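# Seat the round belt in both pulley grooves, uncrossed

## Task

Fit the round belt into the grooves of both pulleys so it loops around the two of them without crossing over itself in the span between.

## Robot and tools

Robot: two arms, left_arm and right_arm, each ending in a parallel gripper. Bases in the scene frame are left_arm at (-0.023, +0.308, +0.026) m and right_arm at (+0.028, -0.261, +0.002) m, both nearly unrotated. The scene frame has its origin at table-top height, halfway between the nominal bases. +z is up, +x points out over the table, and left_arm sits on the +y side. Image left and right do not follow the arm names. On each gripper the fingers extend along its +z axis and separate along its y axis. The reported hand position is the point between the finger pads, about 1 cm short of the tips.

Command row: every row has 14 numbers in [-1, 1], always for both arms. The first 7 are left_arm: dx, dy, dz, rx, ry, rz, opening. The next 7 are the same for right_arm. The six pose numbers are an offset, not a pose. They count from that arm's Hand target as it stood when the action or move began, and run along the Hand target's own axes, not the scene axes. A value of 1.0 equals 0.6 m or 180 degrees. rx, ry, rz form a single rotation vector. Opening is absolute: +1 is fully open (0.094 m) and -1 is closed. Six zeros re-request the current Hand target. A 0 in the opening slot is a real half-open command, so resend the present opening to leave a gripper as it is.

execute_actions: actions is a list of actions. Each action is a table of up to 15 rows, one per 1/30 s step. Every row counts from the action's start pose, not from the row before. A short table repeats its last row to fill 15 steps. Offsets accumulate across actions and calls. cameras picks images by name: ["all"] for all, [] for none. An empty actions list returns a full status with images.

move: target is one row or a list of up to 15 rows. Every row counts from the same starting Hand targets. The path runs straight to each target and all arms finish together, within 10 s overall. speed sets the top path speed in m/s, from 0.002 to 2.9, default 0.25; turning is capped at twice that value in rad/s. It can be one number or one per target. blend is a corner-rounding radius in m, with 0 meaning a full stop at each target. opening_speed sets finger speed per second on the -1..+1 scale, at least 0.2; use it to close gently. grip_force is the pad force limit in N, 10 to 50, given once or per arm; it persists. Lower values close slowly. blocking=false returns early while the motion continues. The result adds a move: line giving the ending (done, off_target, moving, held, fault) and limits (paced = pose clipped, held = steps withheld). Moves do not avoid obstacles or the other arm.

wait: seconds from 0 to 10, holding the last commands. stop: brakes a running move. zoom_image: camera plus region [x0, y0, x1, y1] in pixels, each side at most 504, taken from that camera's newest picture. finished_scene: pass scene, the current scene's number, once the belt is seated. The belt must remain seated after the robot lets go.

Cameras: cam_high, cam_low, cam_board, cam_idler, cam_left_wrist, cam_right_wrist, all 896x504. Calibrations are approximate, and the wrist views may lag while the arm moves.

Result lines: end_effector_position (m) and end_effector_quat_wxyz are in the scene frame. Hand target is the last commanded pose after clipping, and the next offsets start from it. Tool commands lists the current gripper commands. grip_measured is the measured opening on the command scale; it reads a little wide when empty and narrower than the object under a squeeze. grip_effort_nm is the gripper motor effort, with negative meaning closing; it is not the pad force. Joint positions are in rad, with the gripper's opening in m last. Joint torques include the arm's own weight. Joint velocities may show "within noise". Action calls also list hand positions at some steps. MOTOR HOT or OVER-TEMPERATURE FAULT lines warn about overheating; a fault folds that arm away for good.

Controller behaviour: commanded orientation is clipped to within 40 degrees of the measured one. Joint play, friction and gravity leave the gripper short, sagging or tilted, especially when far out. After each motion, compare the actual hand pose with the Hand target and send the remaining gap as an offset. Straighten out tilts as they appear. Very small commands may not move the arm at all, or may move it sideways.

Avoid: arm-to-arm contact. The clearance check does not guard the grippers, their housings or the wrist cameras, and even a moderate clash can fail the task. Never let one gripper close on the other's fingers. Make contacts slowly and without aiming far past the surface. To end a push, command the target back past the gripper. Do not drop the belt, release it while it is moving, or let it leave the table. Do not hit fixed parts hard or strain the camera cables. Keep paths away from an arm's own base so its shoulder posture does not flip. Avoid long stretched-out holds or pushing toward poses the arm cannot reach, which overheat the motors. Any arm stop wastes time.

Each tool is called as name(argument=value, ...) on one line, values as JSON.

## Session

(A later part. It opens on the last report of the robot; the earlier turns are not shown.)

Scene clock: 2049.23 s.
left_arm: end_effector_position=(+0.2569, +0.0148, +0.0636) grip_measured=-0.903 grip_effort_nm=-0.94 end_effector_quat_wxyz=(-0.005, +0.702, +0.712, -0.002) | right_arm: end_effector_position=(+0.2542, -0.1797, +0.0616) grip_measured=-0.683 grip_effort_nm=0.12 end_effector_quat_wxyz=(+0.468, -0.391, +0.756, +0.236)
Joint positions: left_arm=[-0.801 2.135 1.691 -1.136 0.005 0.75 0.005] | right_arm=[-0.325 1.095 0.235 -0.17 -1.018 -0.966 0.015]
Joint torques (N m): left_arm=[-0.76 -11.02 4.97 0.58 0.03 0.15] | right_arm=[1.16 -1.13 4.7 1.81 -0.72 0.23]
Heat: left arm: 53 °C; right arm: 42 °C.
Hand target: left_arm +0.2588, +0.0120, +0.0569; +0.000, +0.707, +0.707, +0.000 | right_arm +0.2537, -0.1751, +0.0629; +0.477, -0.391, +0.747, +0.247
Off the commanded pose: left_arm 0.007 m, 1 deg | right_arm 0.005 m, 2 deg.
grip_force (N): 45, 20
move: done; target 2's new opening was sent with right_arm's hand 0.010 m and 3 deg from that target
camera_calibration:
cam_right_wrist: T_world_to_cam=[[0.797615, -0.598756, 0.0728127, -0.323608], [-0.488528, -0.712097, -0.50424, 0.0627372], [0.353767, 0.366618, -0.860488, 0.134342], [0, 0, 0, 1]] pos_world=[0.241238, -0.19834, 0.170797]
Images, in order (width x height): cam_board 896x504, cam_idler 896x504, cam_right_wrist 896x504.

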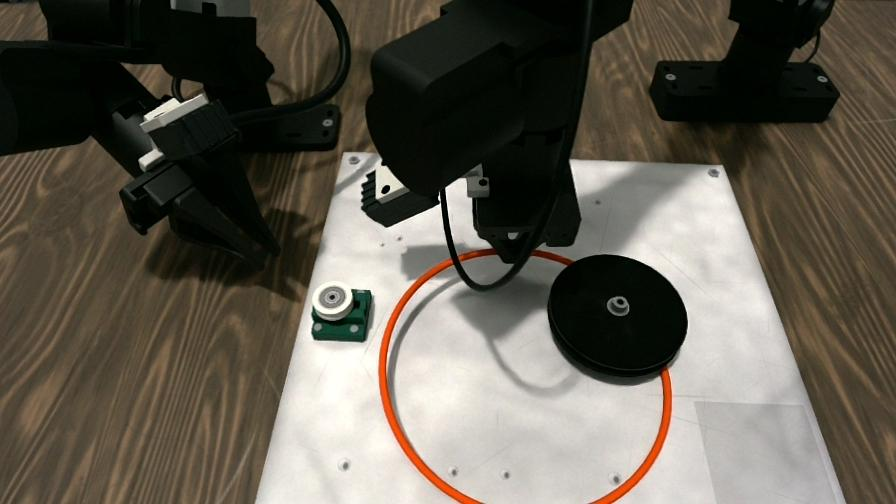

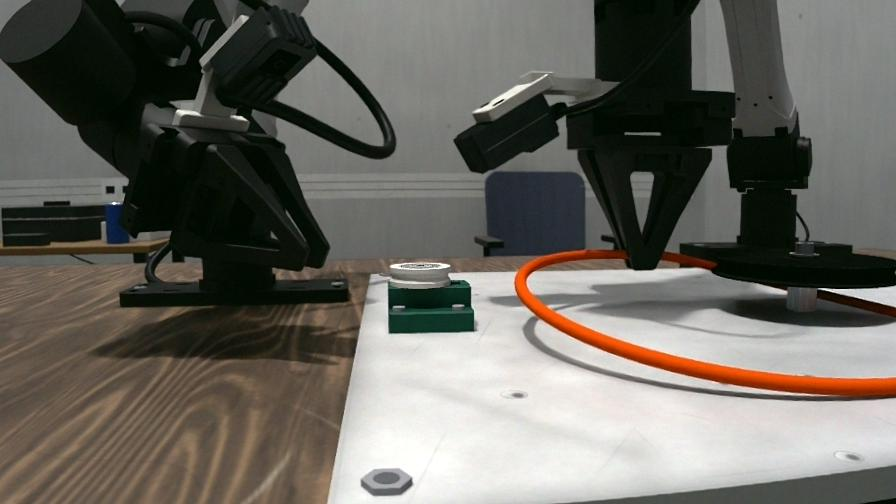

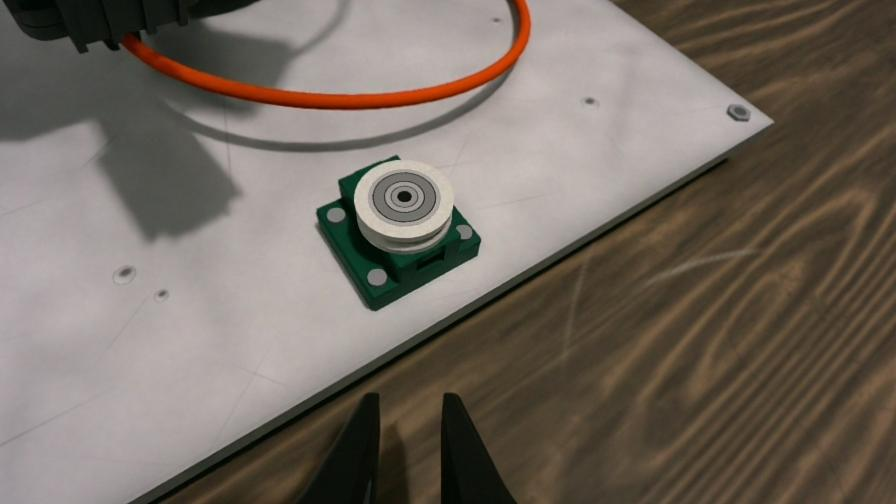

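move(target=[0,0,0,0,0,0,-1,-0.0403,0.0172,0.0823,0,0,0,-0.68], speed=0.05, cameras=["cam_board","cam_idler","cam_right_wrist"])

Scene clock: 2062.23 s.
left_arm: end_effector_position=(+0.2569, +0.0148, +0.0636) grip_measured=-0.903 grip_effort_nm=-0.94 end_effector_quat_wxyz=(-0.005, +0.702, +0.712, -0.002) | right_arm: end_effector_position=(+0.2672, -0.1208, +0.0641) grip_measured=-0.683 grip_effort_nm=0.12 end_effector_quat_wxyz=(+0.459, -0.394, +0.748, +0.273)
Joint positions: left_arm=[-0.801 2.135 1.691 -1.136 0.005 0.75 0.005] | right_arm=[0.034 1.163 0.181 0.274 -0.848 -0.52 0.015]
Joint torques (N m): left_arm=[-0.58 -10.95 5.12 0.63 0.1 0.1] | right_arm=[0.92 -1.5 4.93 2.64 0.22 0.2]
Heat: left arm: 54 °C; right arm: 42 °C.
Hand target: left_arm +0.2588, +0.0120, +0.0569; +0.000, +0.707, +0.707, +0.000 | right_arm +0.2767, -0.1240, +0.0640; +0.477, -0.391, +0.747, +0.247
Off the commanded pose: left_arm 0.007 m, 1 deg | right_arm 0.010 m, 4 deg.
grip_force (N): 45, 20
move: off_target (right_arm)
camera_calibration:
cam_right_wrist: T_world_to_cam=[[0.827504, -0.561204, 0.0169581, -0.298831], [-0.471179, -0.710552, -0.522596, 0.108945], [0.305332, 0.42446, -0.852412, 0.129603], [0, 0, 0, 1]] pos_world=[0.259044, -0.145305, 0.172477]
Images, in order (width x height): cam_board 896x504, cam_idler 896x504, cam_right_wrist 896x504.

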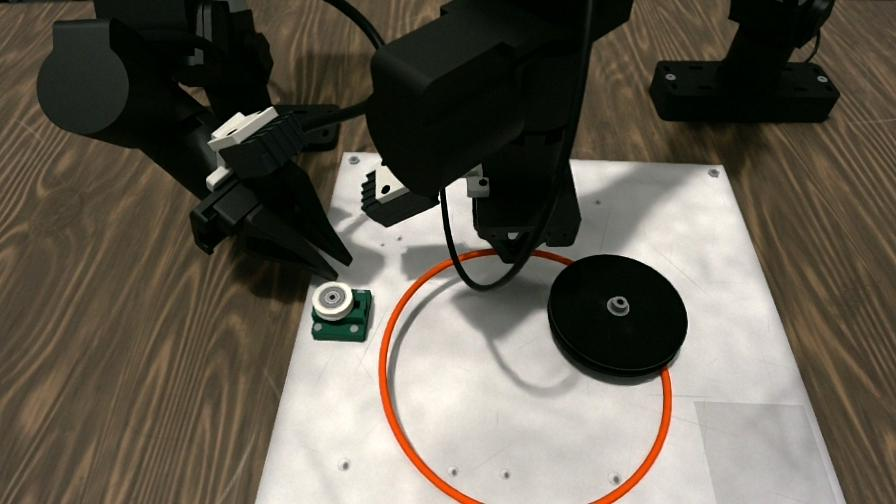

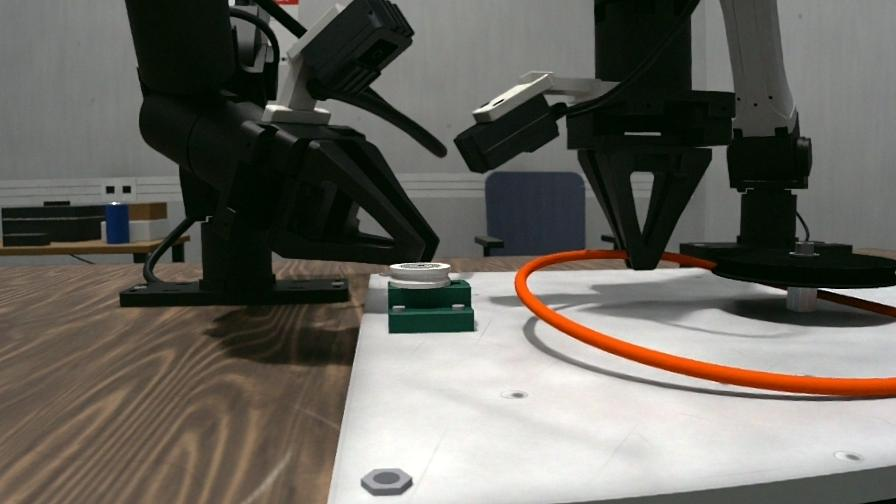

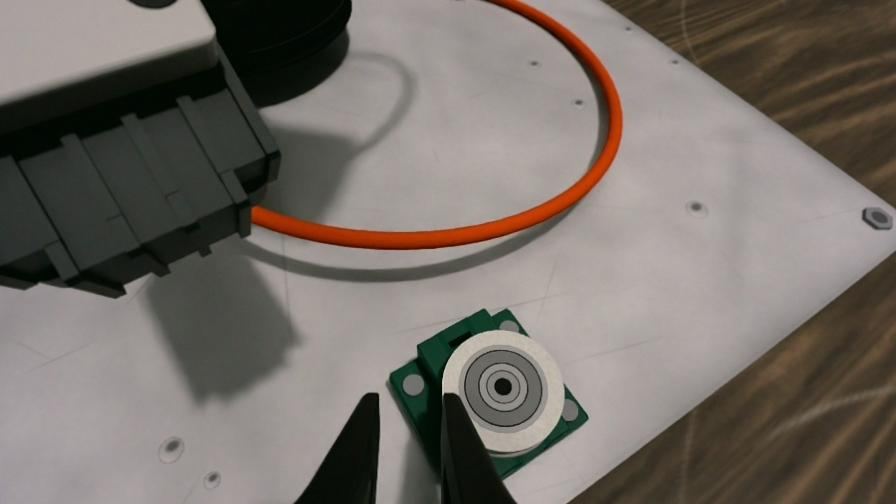

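move(target=[[0,0,0,0,0,0,-1,0.0367,-0.036,-0.0783,0,0,0,-0.68],[0,0,0,0,0,0,-1,0.0502,-0.036,-0.072,0,0,0,-0.68],[0,0,0,0,0,0,-1,0.0067,-0.015,0.0213,0,0,0,-0.68]], speed=[0.1,0.06,0.05], cameras=["cam_board","cam_idler","cam_right_wrist"])

Scene clock: 2079.97 s.
left_arm: end_effector_position=(+0.2569, +0.0148, +0.0636) grip_measured=-0.903 grip_effort_nm=-0.94 end_effector_quat_wxyz=(-0.005, +0.702, +0.712, -0.002) | right_arm: end_effector_position=(+0.2837, -0.1326, +0.0549) grip_measured=-0.680 grip_effort_nm=-0.02 end_effector_quat_wxyz=(+0.466, -0.380, +0.757, +0.256)
Joint positions: left_arm=[-0.801 2.135 1.691 -1.136 0.005 0.75 0.005] | right_arm=[-0.01 1.28 0.19 0.381 -0.839 -0.53 0.015]
Joint torques (N m): left_arm=[-0.7 -11.1 4.98 0.59 0.04 0.1] | right_arm=[5.38 0.16 5.45 2.81 0.21 0.31]
Heat: left arm: 54 °C; right arm: 44 °C.
Hand target: left_arm +0.2588, +0.0120, +0.0569; +0.000, +0.707, +0.707, +0.000 | right_arm +0.2898, -0.1211, +0.0550; +0.477, -0.391, +0.747, +0.247
Off the commanded pose: left_arm 0.007 m, 1 deg | right_arm 0.013 m, 2 deg.
grip_force (N): 45, 20
move: off_target (right_arm)
camera_calibration:
cam_right_wrist: T_world_to_cam=[[0.800316, -0.598826, 0.0300479, -0.316917], [-0.49968, -0.69383, -0.518575, 0.113599], [0.331384, 0.400009, -0.854504, 0.111261], [0, 0, 0, 1]] pos_world=[0.273526, -0.155465, 0.163506]
Images, in order (width x height): cam_board 896x504, cam_idler 896x504, cam_right_wrist 896x504.

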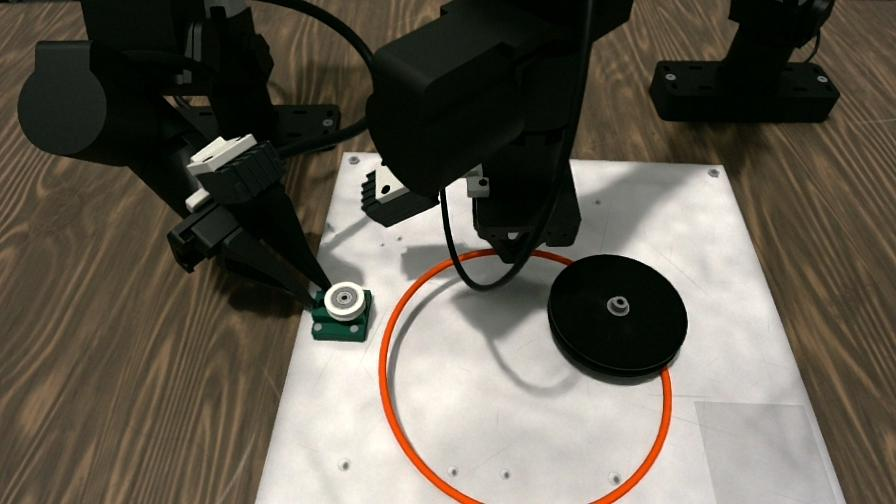

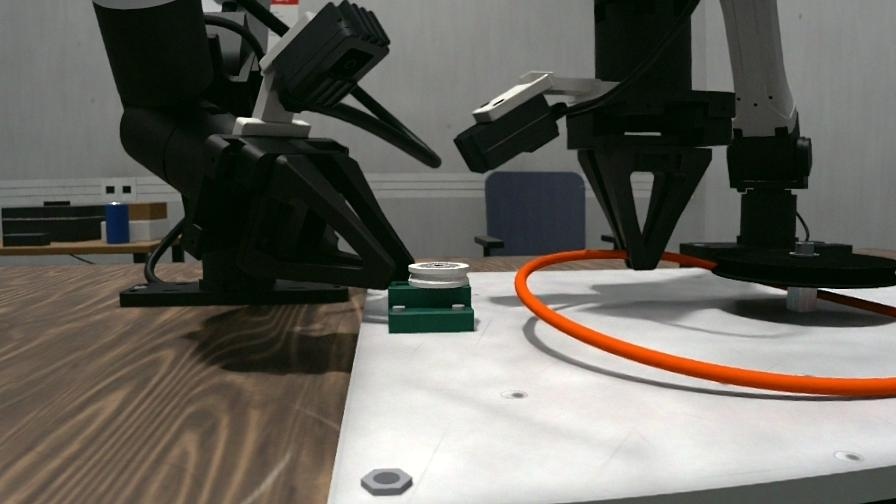

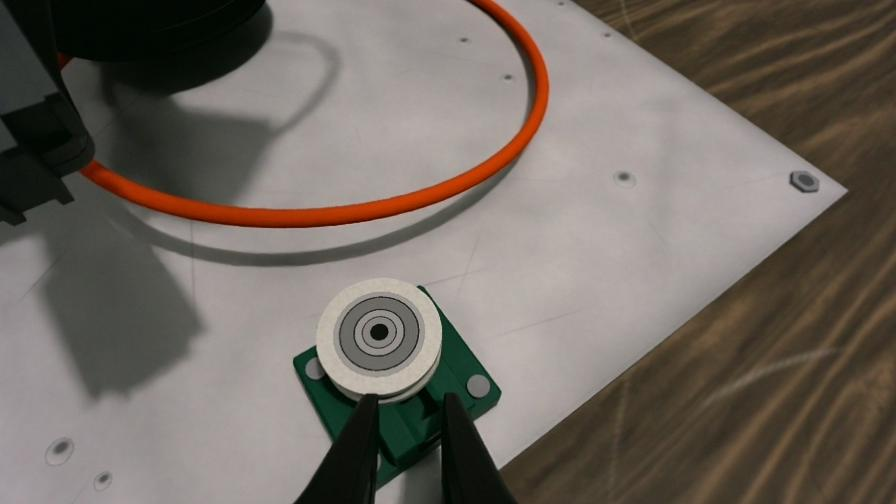

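move(target=[0,0,0,0,0,0,-1,-0.0095,0.0189,0.0135,0,0,0,-0.68], speed=0.04, cameras=["cam_idler","cam_right_wrist"])

Scene clock: 2087.87 s.
left_arm: end_effector_position=(+0.2569, +0.0148, +0.0636) grip_measured=-0.903 grip_effort_nm=-0.94 end_effector_quat_wxyz=(-0.005, +0.702, +0.712, -0.002) | right_arm: end_effector_position=(+0.2828, -0.1308, +0.0527) grip_measured=-0.677 grip_effort_nm=-0.17 end_effector_quat_wxyz=(+0.464, -0.364, +0.771, +0.241)
Joint positions: left_arm=[-0.801 2.135 1.691 -1.136 0.005 0.75 0.005] | right_arm=[0.035 1.24 0.164 0.404 -0.758 -0.463 0.015]
Joint torques (N m): left_arm=[-0.58 -11.18 5.04 0.61 0.11 0.13] | right_arm=[8.13 0.84 6.19 2.95 0.06 0.29]
Heat: left arm: 54 °C; right arm: 45 °C.
Hand target: left_arm +0.2588, +0.0120, +0.0569; +0.000, +0.707, +0.707, +0.000 | right_arm +0.2861, -0.1066, +0.0568; +0.477, -0.391, +0.747, +0.247
Off the commanded pose: left_arm 0.007 m, 1 deg | right_arm 0.025 m, 4 deg.
grip_force (N): 45, 20
move: off_target (right_arm)
camera_calibration:
cam_right_wrist: T_world_to_cam=[[0.771494, -0.635532, 0.0299336, -0.311586], [-0.538455, -0.677263, -0.501379, 0.125517], [0.338915, 0.370693, -0.86471, 0.103549], [0, 0, 0, 1]] pos_world=[0.272877, -0.1514, 0.161798]
Images, in order (width x height): cam_idler 896x504, cam_right_wrist 896x504.

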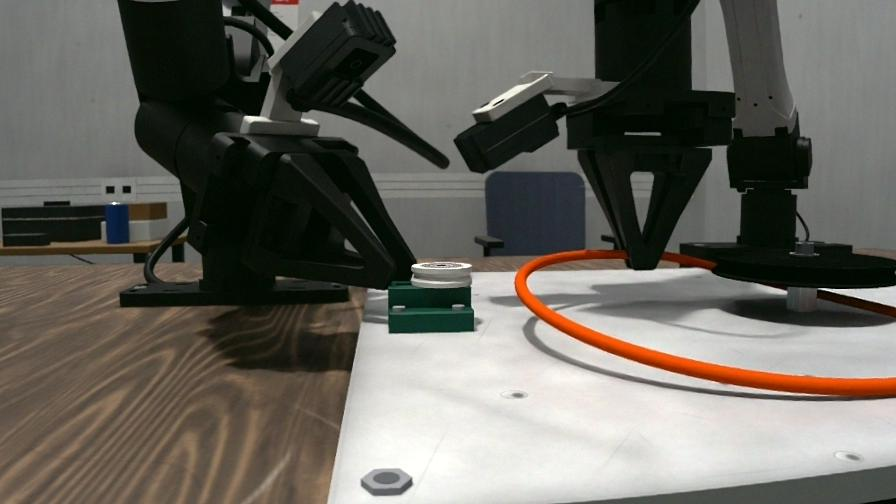

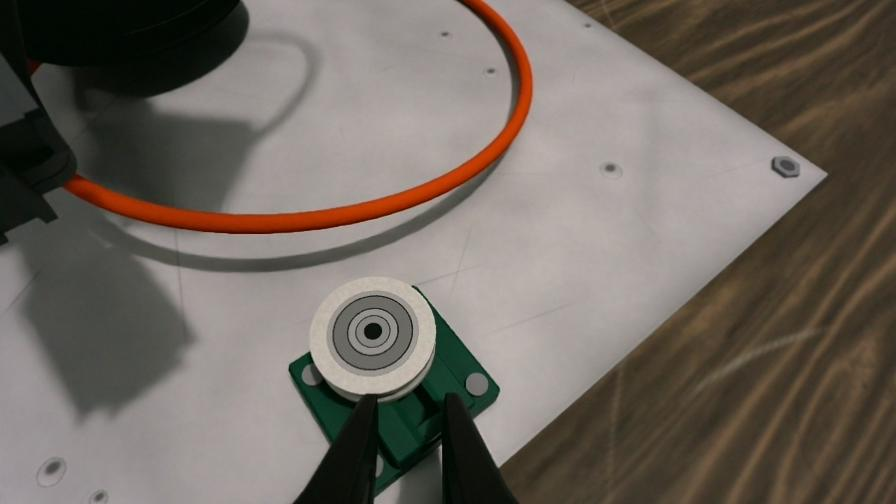

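move(target=[[0,0,0,0,0,0,-1,0.0163,-0.0267,-0.0347,0,0,0,-0.68],[0,0,0,0,0,0,-1,0.0067,-0.0185,-0.0455,0,0,0,-0.68],[0,0,0,0,0,0,-1,-0.0047,0,-0.0213,0,0,0,-0.68]], speed=0.05, cameras=["cam_idler","cam_right_wrist"])

Scene clock: 2109.43 s.
left_arm: end_effector_position=(+0.2569, +0.0148, +0.0636) grip_measured=-0.903 grip_effort_nm=-0.94 end_effector_quat_wxyz=(-0.005, +0.702, +0.712, -0.002) | right_arm: end_effector_position=(+0.2733, -0.1165, +0.0582) grip_measured=-0.677 grip_effort_nm=-0.16 end_effector_quat_wxyz=(+0.463, -0.393, +0.752, +0.256)
Joint positions: left_arm=[-0.801 2.135 1.691 -1.136 0.005 0.75 0.005] | right_arm=[0.083 1.209 0.166 0.376 -0.777 -0.48 0.015]
Joint torques (N m): left_arm=[-0.49 -11.25 4.97 0.62 0.07 0.09] | right_arm=[1.48 -3.15 6.16 2.36 0 0.23]
Heat: left arm: 54 °C; right arm: 46 °C.
Hand target: left_arm +0.2588, +0.0120, +0.0569; +0.000, +0.707, +0.707, +0.000 | right_arm +0.2801, -0.1151, +0.0646; +0.477, -0.391, +0.747, +0.247
Off the commanded pose: left_arm 0.007 m, 1 deg | right_arm 0.010 m, 2 deg.
grip_force (N): 45, 20
move: done
camera_calibration:
cam_right_wrist: T_world_to_cam=[[0.814186, -0.579114, 0.0415617, -0.301161], [-0.479892, -0.711524, -0.513262, 0.113556], [0.32681, 0.397946, -0.857225, 0.112267], [0, 0, 0, 1]] pos_world=[0.263006, -0.138285, 0.167039]
Images, in order (width x height): cam_idler 896x504, cam_right_wrist 896x504.

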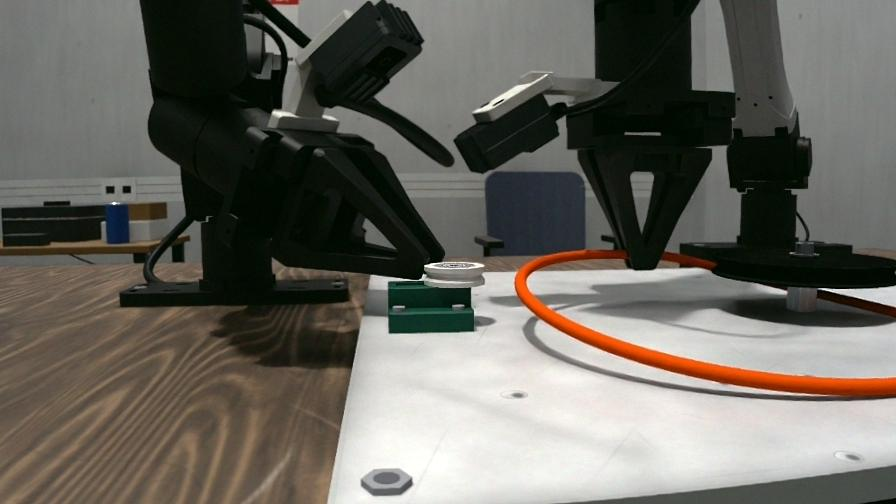

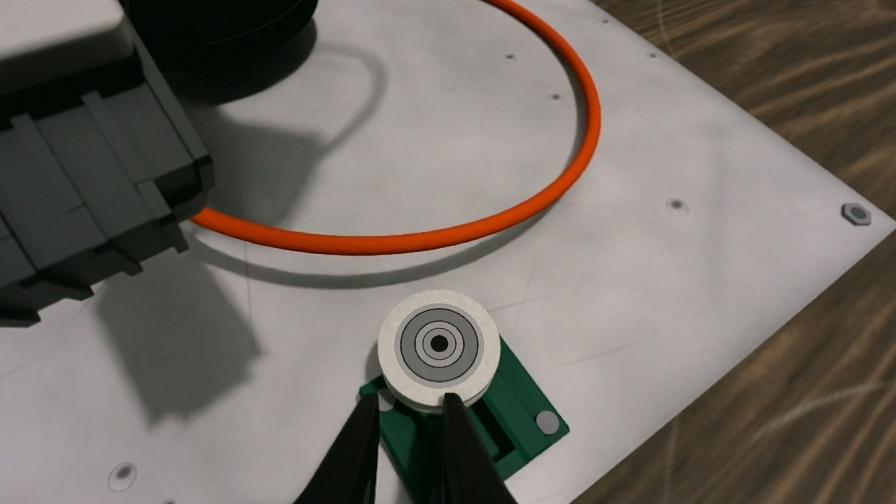

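move(target=[[0,0,0.03,0,0,0,-1,-0.0225,0,-0.0937,0,0,0,-0.68],[0.1033,-0.0633,0.03,0,0,0,-1,-0.09,0.0455,-0.0655,0,0,0.5016,-0.3]], speed=[0.08,0.3], grip_force=[45,40], cameras=["cam_high","cam_board","cam_idler","cam_left_wrist","cam_right_wrist"])

Scene clock: 2151.00 s.
left_arm: end_effector_position=(+0.2312, +0.0568, +0.0437) grip_measured=-0.903 grip_effort_nm=-0.94 end_effector_quat_wxyz=(+0.029, +0.704, +0.709, -0.007) | right_arm: end_effector_position=(+0.2453, -0.1096, +0.1194) grip_measured=-0.303 grip_effort_nm=0.12 end_effector_quat_wxyz=(+0.151, +0.252, +0.806, +0.514)
Joint positions: left_arm=[-0.767 1.92 1.288 -0.88 0.014 0.79 0.005] | right_arm=[0.15 0.743 0.272 -0.137 -0.728 1.154 0.033]
Joint torques (N m): left_arm=[0.24 -10.7 3.11 0.17 0.09 0.18] | right_arm=[1.2 -1.42 10.22 1.88 0.11 0.14]
Heat: left arm: 56 °C; right arm: 45 °C.
Hand target: left_arm +0.2209, +0.0739, +0.0390; +0.001, +0.707, +0.707, +0.000 | right_arm +0.2501, -0.1099, +0.1300; +0.162, +0.254, +0.804, +0.512
Off the commanded pose: left_arm 0.021 m, 3 deg | right_arm 0.012 m, 1 deg.
grip_force (N): 45, 40
move: off_target (left_arm, right_arm); target 2's new opening was sent with right_arm's hand 0.012 m and 1 deg from that target
camera_calibration:
cam_left_wrist: T_world_to_cam=[[-0.997896, -0.0608657, 0.0223547, 0.22445], [-0.043006, 0.879296, 0.47433, -0.019959], [-0.0485268, 0.47237, -0.880063, 0.120146], [0, 0, 0, 1]] pos_world=[0.228949, -0.0255424, 0.110186]
cam_right_wrist: T_world_to_cam=[[-0.236098, -0.407345, -0.882229, 0.109866], [-0.970661, 0.056291, 0.233772, 0.251818], [-0.0455643, 0.911538, -0.408683, 0.265285], [0, 0, 0, 1]] pos_world=[0.282457, -0.211239, 0.146477]
Images, in order (width x height): cam_high 896x504, cam_board 896x504, cam_idler 896x504, cam_left_wrist 896x504, cam_right_wrist 896x504.

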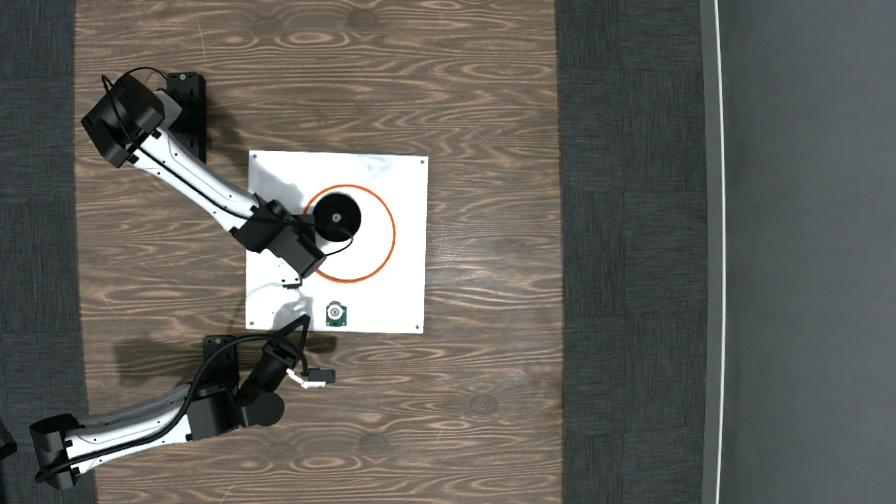

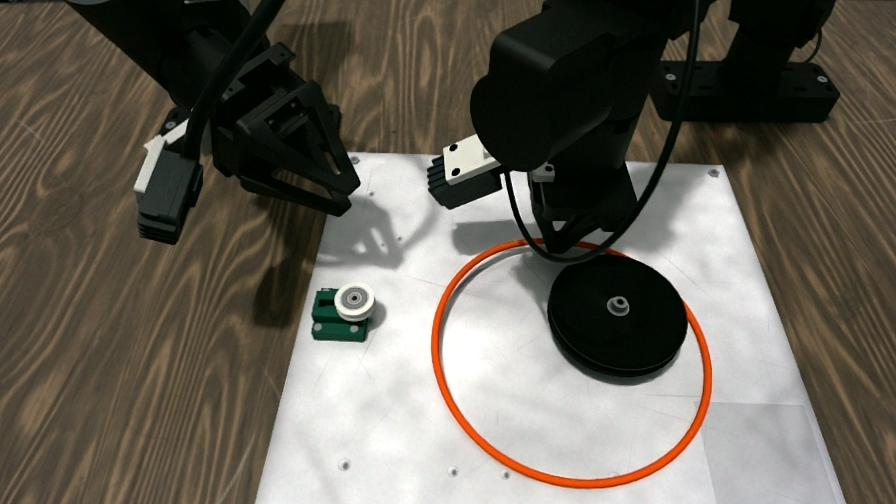

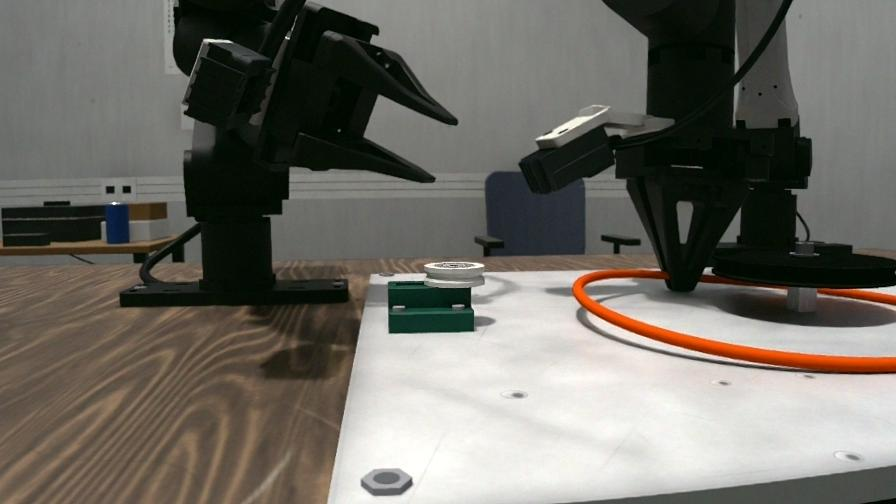

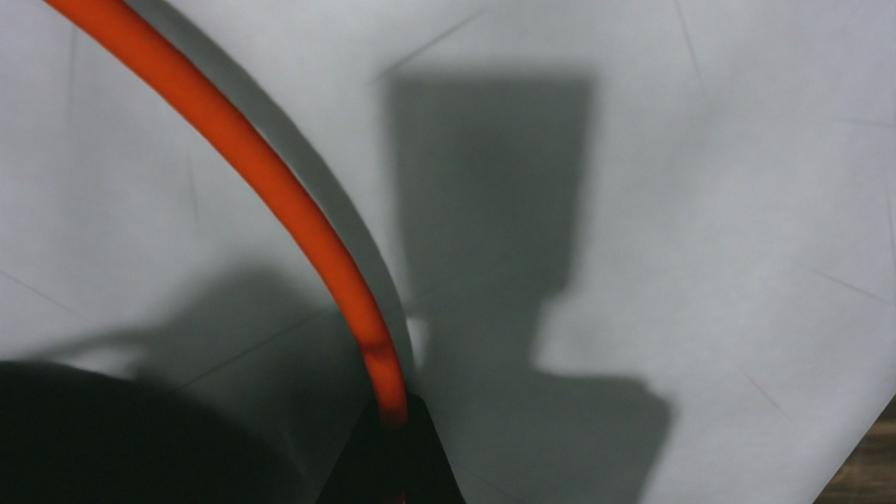

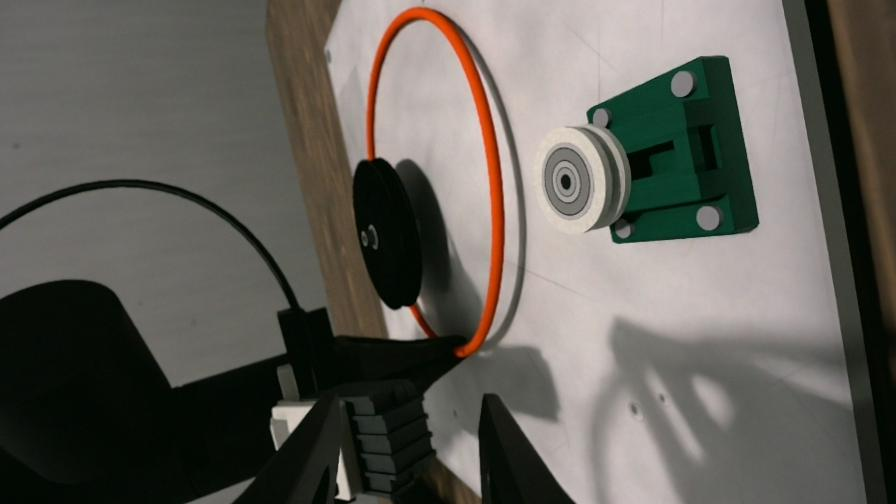

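move(target=[[0.0267,-0.018,-0.004,0,0,0,-1,0,0,0,0,0,0,-0.3],[0.0267,-0.018,0.004,0,0,0,-1,0,0,0,0,0,0,-0.3],[0.0267,-0.018,0.004,0,0,0,-0.3,0,0,0,0,0,0,-0.3],[0.0267,-0.018,-0.14,0,0,0,-0.3,0,0,0,0,0,0,-0.3]], speed=[0.08,0.08,0.08,0.2], cameras=["cam_high","cam_board","cam_left_wrist"])

Scene clock: 2164.47 s.
left_arm: end_effector_position=(+0.2108, +0.0907, +0.1132) grip_measured=-0.302 grip_effort_nm=0.11 end_effector_quat_wxyz=(-0.005, +0.703, +0.712, +0.003) | right_arm: end_effector_position=(+0.2453, -0.1096, +0.1194) grip_measured=-0.303 grip_effort_nm=0.12 end_effector_quat_wxyz=(+0.151, +0.252, +0.806, +0.514)
Joint positions: left_arm=[-0.747 1.772 1.384 -1.193 -0.006 0.805 0.033] | right_arm=[0.15 0.743 0.272 -0.137 -0.728 1.154 0.033]
Joint torques (N m): left_arm=[-0.12 -10 7.82 0.02 0.16 0.21] | right_arm=[1.2 -1.42 10.24 1.88 0.11 0.14]
Heat: left arm: 58 °C; right arm: 44 °C.
Hand target: left_arm +0.2100, +0.0901, +0.1229; +0.000, +0.707, +0.707, +0.000 | right_arm +0.2501, -0.1099, +0.1300; +0.162, +0.254, +0.804, +0.512
Off the commanded pose: left_arm 0.010 m, 1 deg | right_arm 0.012 m, 1 deg.
grip_force (N): 45, 40
move: off_target (right_arm); target 3's new opening was sent with left_arm's hand 0.016 m and 2 deg from that target
camera_calibration:
cam_left_wrist: T_world_to_cam=[[-0.996199, -0.0685919, 0.0536912, 0.201254], [-0.0298738, 0.848034, 0.5291, -0.0897852], [-0.0818239, 0.525485, -0.846859, 0.162791], [0, 0, 0, 1]] pos_world=[0.211127, 0.00440095, 0.174561]
Images, in order (width x height): cam_high 896x504, cam_board 896x504, cam_left_wrist 896x504.

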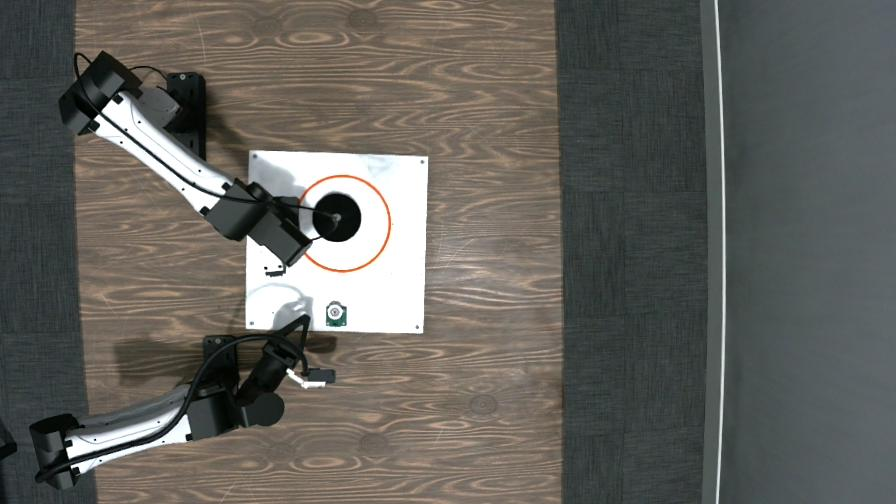

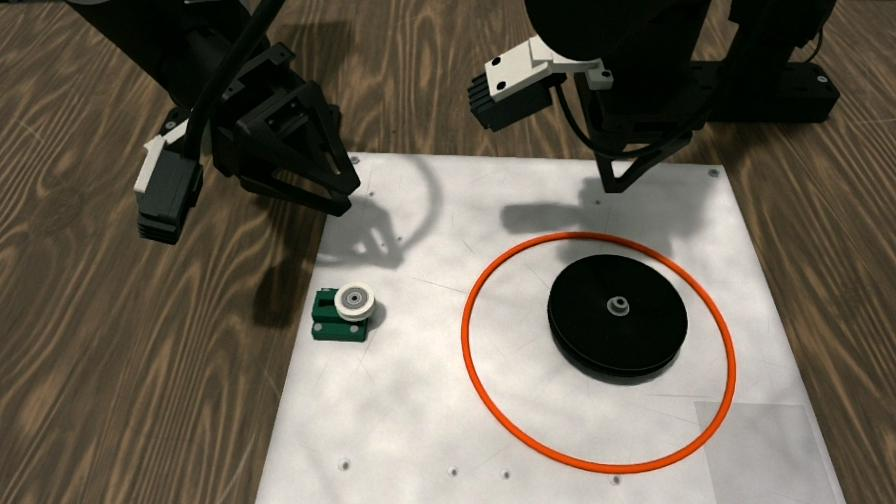

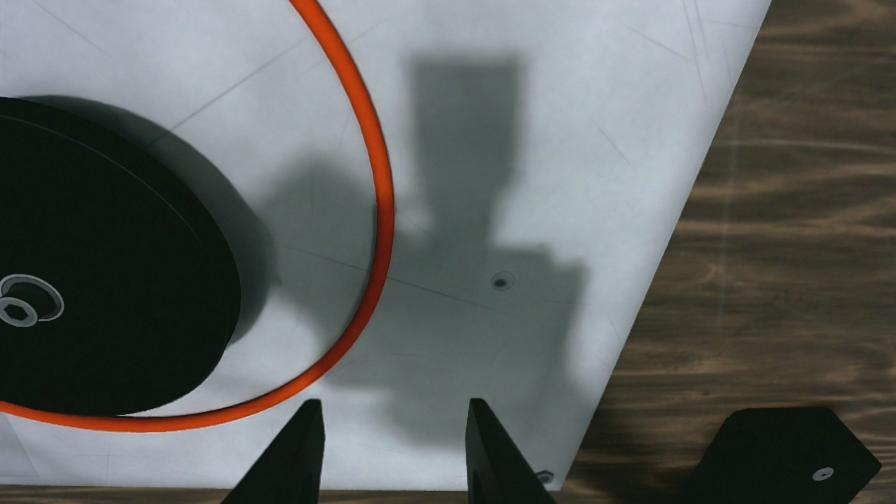

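move(target=[[0.0782,0.0508,0.005,0,0,-0.8056,-0.3,0,0,0,0,0,0,-0.2],[0.0782,0.0508,0.1407,0,0,-0.8056,-0.3,0,0,0,0,0,0,-0.2]], speed=[0.4,0.12], cameras=["cam_left_wrist","cam_board"])

Scene clock: 2180.07 s.
left_arm: end_effector_position=(+0.2370, +0.1372, +0.0454) grip_measured=-0.302 grip_effort_nm=0.10 end_effector_quat_wxyz=(-0.003, -0.449, +0.894, +0.002) | right_arm: end_effector_position=(+0.2453, -0.1096, +0.1194) grip_measured=-0.203 grip_effort_nm=0.12 end_effector_quat_wxyz=(+0.151, +0.252, +0.806, +0.514)
Joint positions: left_arm=[-0.574 1.811 1.152 -0.918 0.003 -1.511 0.033] | right_arm=[0.15 0.743 0.272 -0.137 -0.728 1.154 0.037]
Joint torques (N m): left_arm=[-0.03 -7.2 5.04 0.59 0.08 -0.2] | right_arm=[1.2 -1.42 10.22 1.88 0.11 0.14]
Heat: left arm: 55 °C; right arm: 43 °C.
Hand target: left_arm +0.2405, +0.1370, +0.0385; +0.000, -0.462, +0.887, +0.000 | right_arm +0.2501, -0.1099, +0.1300; +0.162, +0.254, +0.804, +0.512
Off the commanded pose: left_arm 0.008 m, 2 deg | right_arm 0.012 m, 1 deg.
grip_force (N): 45, 40
move: off_target (right_arm)
camera_calibration:
cam_left_wrist: T_world_to_cam=[[0.833123, -0.551292, 0.0445258, -0.132645], [-0.489879, -0.698145, 0.522122, 0.228933], [-0.256756, -0.456804, -0.851708, 0.259471], [0, 0, 0, 1]] pos_world=[0.28928, 0.20523, 0.107368]
Images, in order (width x height): cam_board 896x504, cam_left_wrist 896x504.

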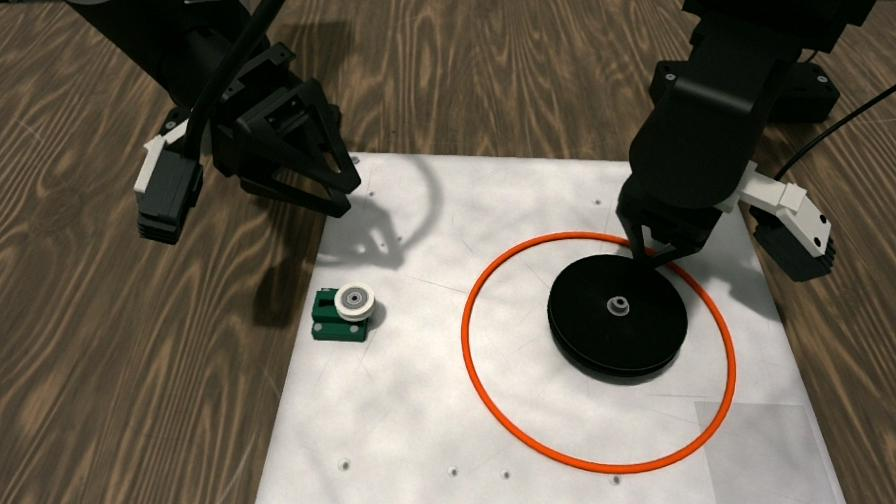

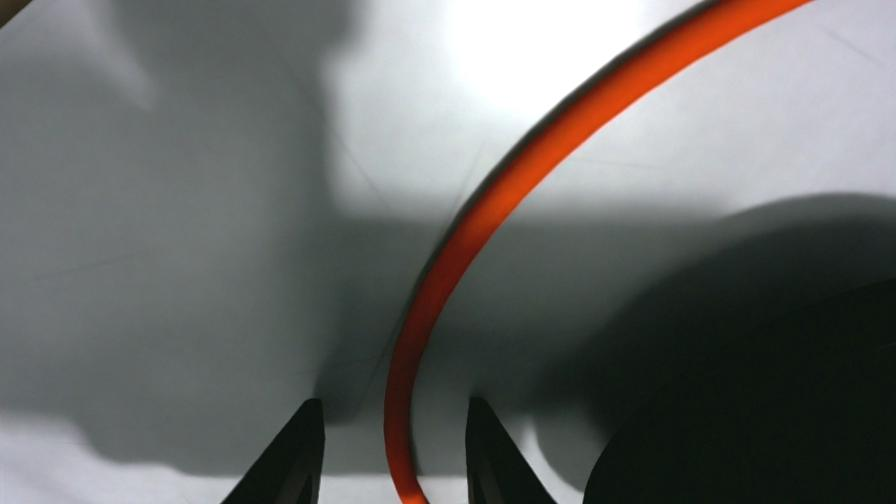

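move(target=[[0,0,0,0,0,0,-1,0,0,0,0,0,0,-0.3],[0,0,-0.2245,0,0,0,-1,0.0178,-0.0075,0.14,0,0,0,-0.3]], speed=0.12, cameras=["cam_board","cam_idler","cam_right_wrist","cam_high"])

Scene clock: 2192.70 s.
left_arm: end_effector_position=(+0.2394, +0.1356, +0.1586) grip_measured=-0.913 grip_effort_nm=-0.94 end_effector_quat_wxyz=(-0.009, -0.449, +0.893, +0.012) | right_arm: end_effector_position=(+0.2748, -0.0470, +0.0799) grip_measured=-0.297 grip_effort_nm=-0.18 end_effector_quat_wxyz=(+0.139, +0.258, +0.817, +0.497)
Joint positions: left_arm=[-0.574 1.759 1.549 -1.389 0.003 -1.513 0.004] | right_arm=[0.477 1.215 0.272 0.399 -0.445 1.349 0.033]
Joint torques (N m): left_arm=[-0.25 -10.91 8.21 -0.05 0.04 -0.19] | right_arm=[1.18 -2.48 6.72 2.92 0.2 0.15]
Heat: left arm: 54 °C; right arm: 43 °C.
Hand target: left_arm +0.2404, +0.1370, +0.1732; +0.000, -0.462, +0.887, +0.000 | right_arm +0.2839, -0.0429, +0.0904; +0.162, +0.254, +0.804, +0.512
Off the commanded pose: left_arm 0.015 m, 2 deg | right_arm 0.015 m, 3 deg.
grip_force (N): 45, 40
move: off_target (left_arm, right_arm)
camera_calibration:
cam_right_wrist: T_world_to_cam=[[-0.267027, -0.434283, -0.860288, 0.113041], [-0.961678, 0.0624431, 0.266975, 0.281338], [-0.0622238, 0.89861, -0.434314, 0.199308], [0, 0, 0, 1]] pos_world=[0.313143, -0.147576, 0.1087]
Images, in order (width x height): cam_high 896x504, cam_board 896x504, cam_idler 896x504, cam_right_wrist 896x504.

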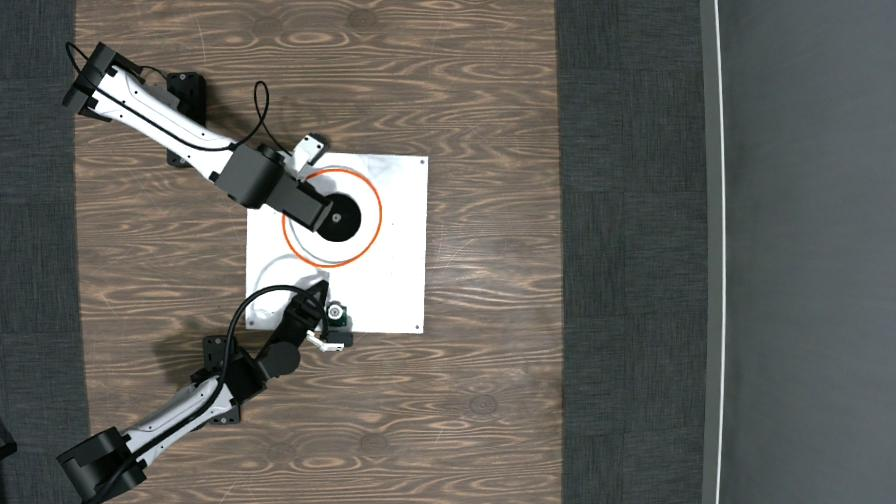

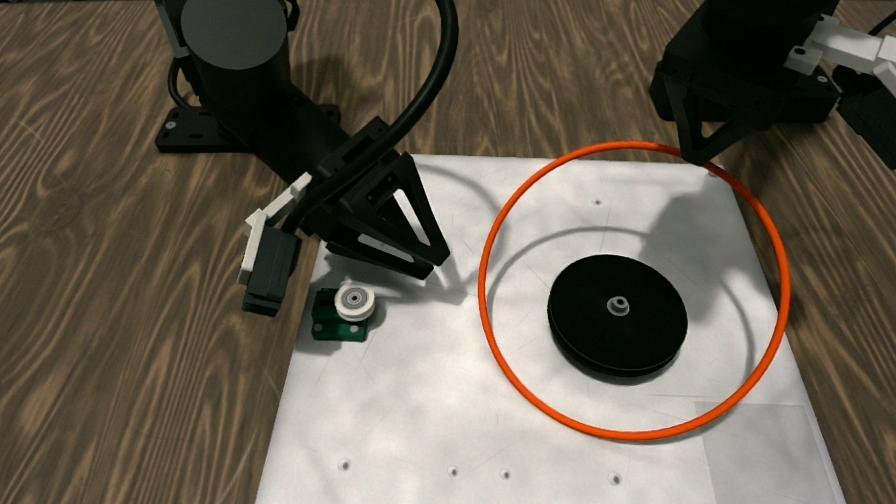

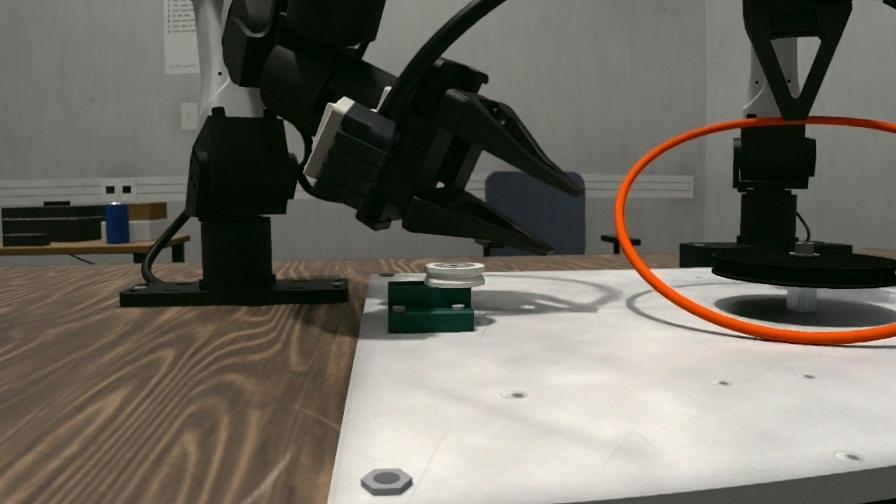

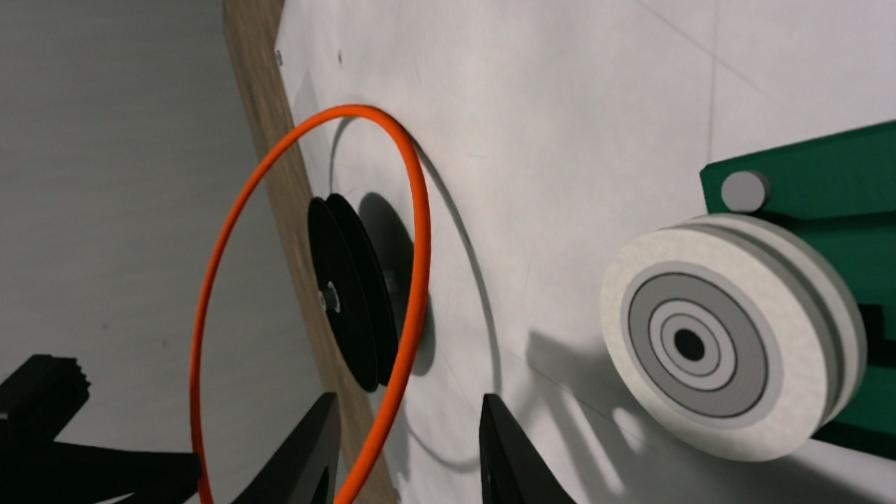

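move(target=[0,0,0,0,0,0,-1,0,0.012,0.06,0,0,0,-0.3], speed=0.08, cameras=["cam_idler","cam_right_wrist"])

zoom_image(camera="cam_idler", region=[480, 180, 720, 340])

Scene clock: 2208.10 s.
left_arm: end_effector_position=(+0.2394, +0.1356, +0.1586) grip_measured=-0.913 grip_effort_nm=-0.94 end_effector_quat_wxyz=(-0.009, -0.449, +0.893, +0.012) | right_arm: end_effector_position=(+0.2894, -0.0230, +0.0636) grip_measured=-0.297 grip_effort_nm=-0.18 end_effector_quat_wxyz=(+0.135, +0.262, +0.821, +0.488)
Joint positions: left_arm=[-0.574 1.759 1.549 -1.389 0.003 -1.513 0.004] | right_arm=[0.549 1.419 0.331 0.537 -0.379 1.386 0.033]
Joint torques (N m): left_arm=[-0.08 -10.95 8.23 -0.03 -0.02 -0.22] | right_arm=[1.21 -3.74 8.2 2.93 0.22 0.15]
Heat: left arm: 53 °C; right arm: 47 °C.
Hand target: left_arm +0.2404, +0.1370, +0.1732; +0.000, -0.462, +0.887, +0.000 | right_arm +0.3044, -0.0137, +0.0818; +0.162, +0.254, +0.804, +0.512
Off the commanded pose: left_arm 0.015 m, 2 deg | right_arm 0.025 m, 5 deg.
grip_force (N): 45, 40
move: off_target (left_arm, right_arm)
camera_calibration:
cam_right_wrist: T_world_to_cam=[[-0.281399, -0.447061, -0.849088, 0.116423], [-0.957182, 0.068118, 0.281358, 0.296073], [-0.0679458, 0.891906, -0.447087, 0.173916], [0, 0, 0, 1]] pos_world=[0.327974, -0.123236, 0.093306]
Images, in order (width x height): cam_idler 896x504, cam_right_wrist 896x504.

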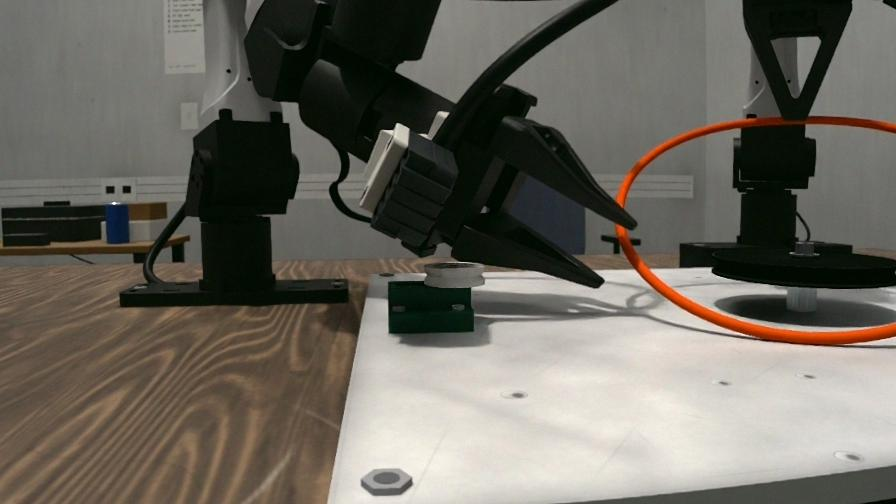

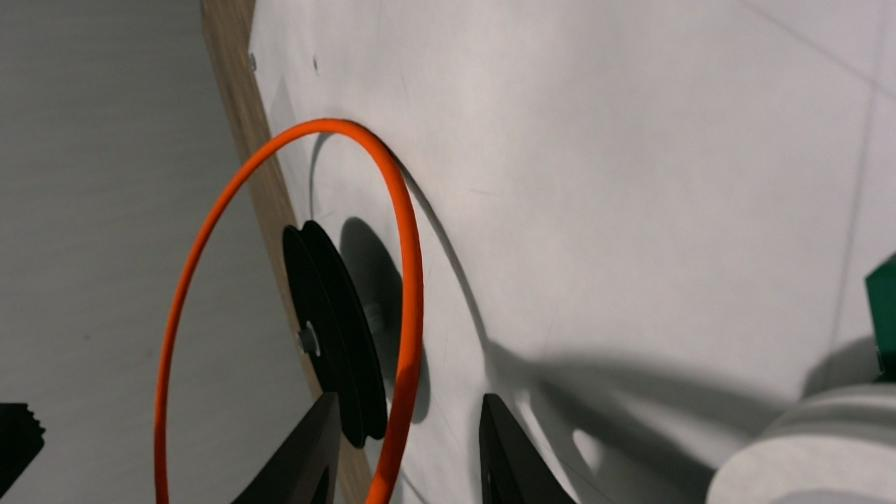

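Scaled by 2.100 from the camera's 896x504 image, which has a finer 1280x720 frame.

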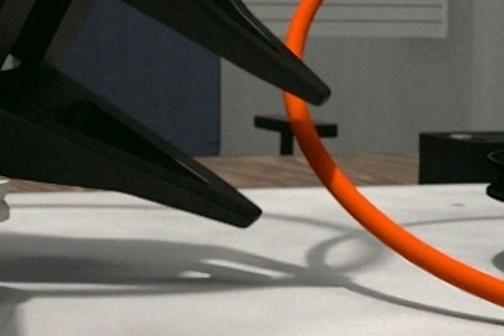

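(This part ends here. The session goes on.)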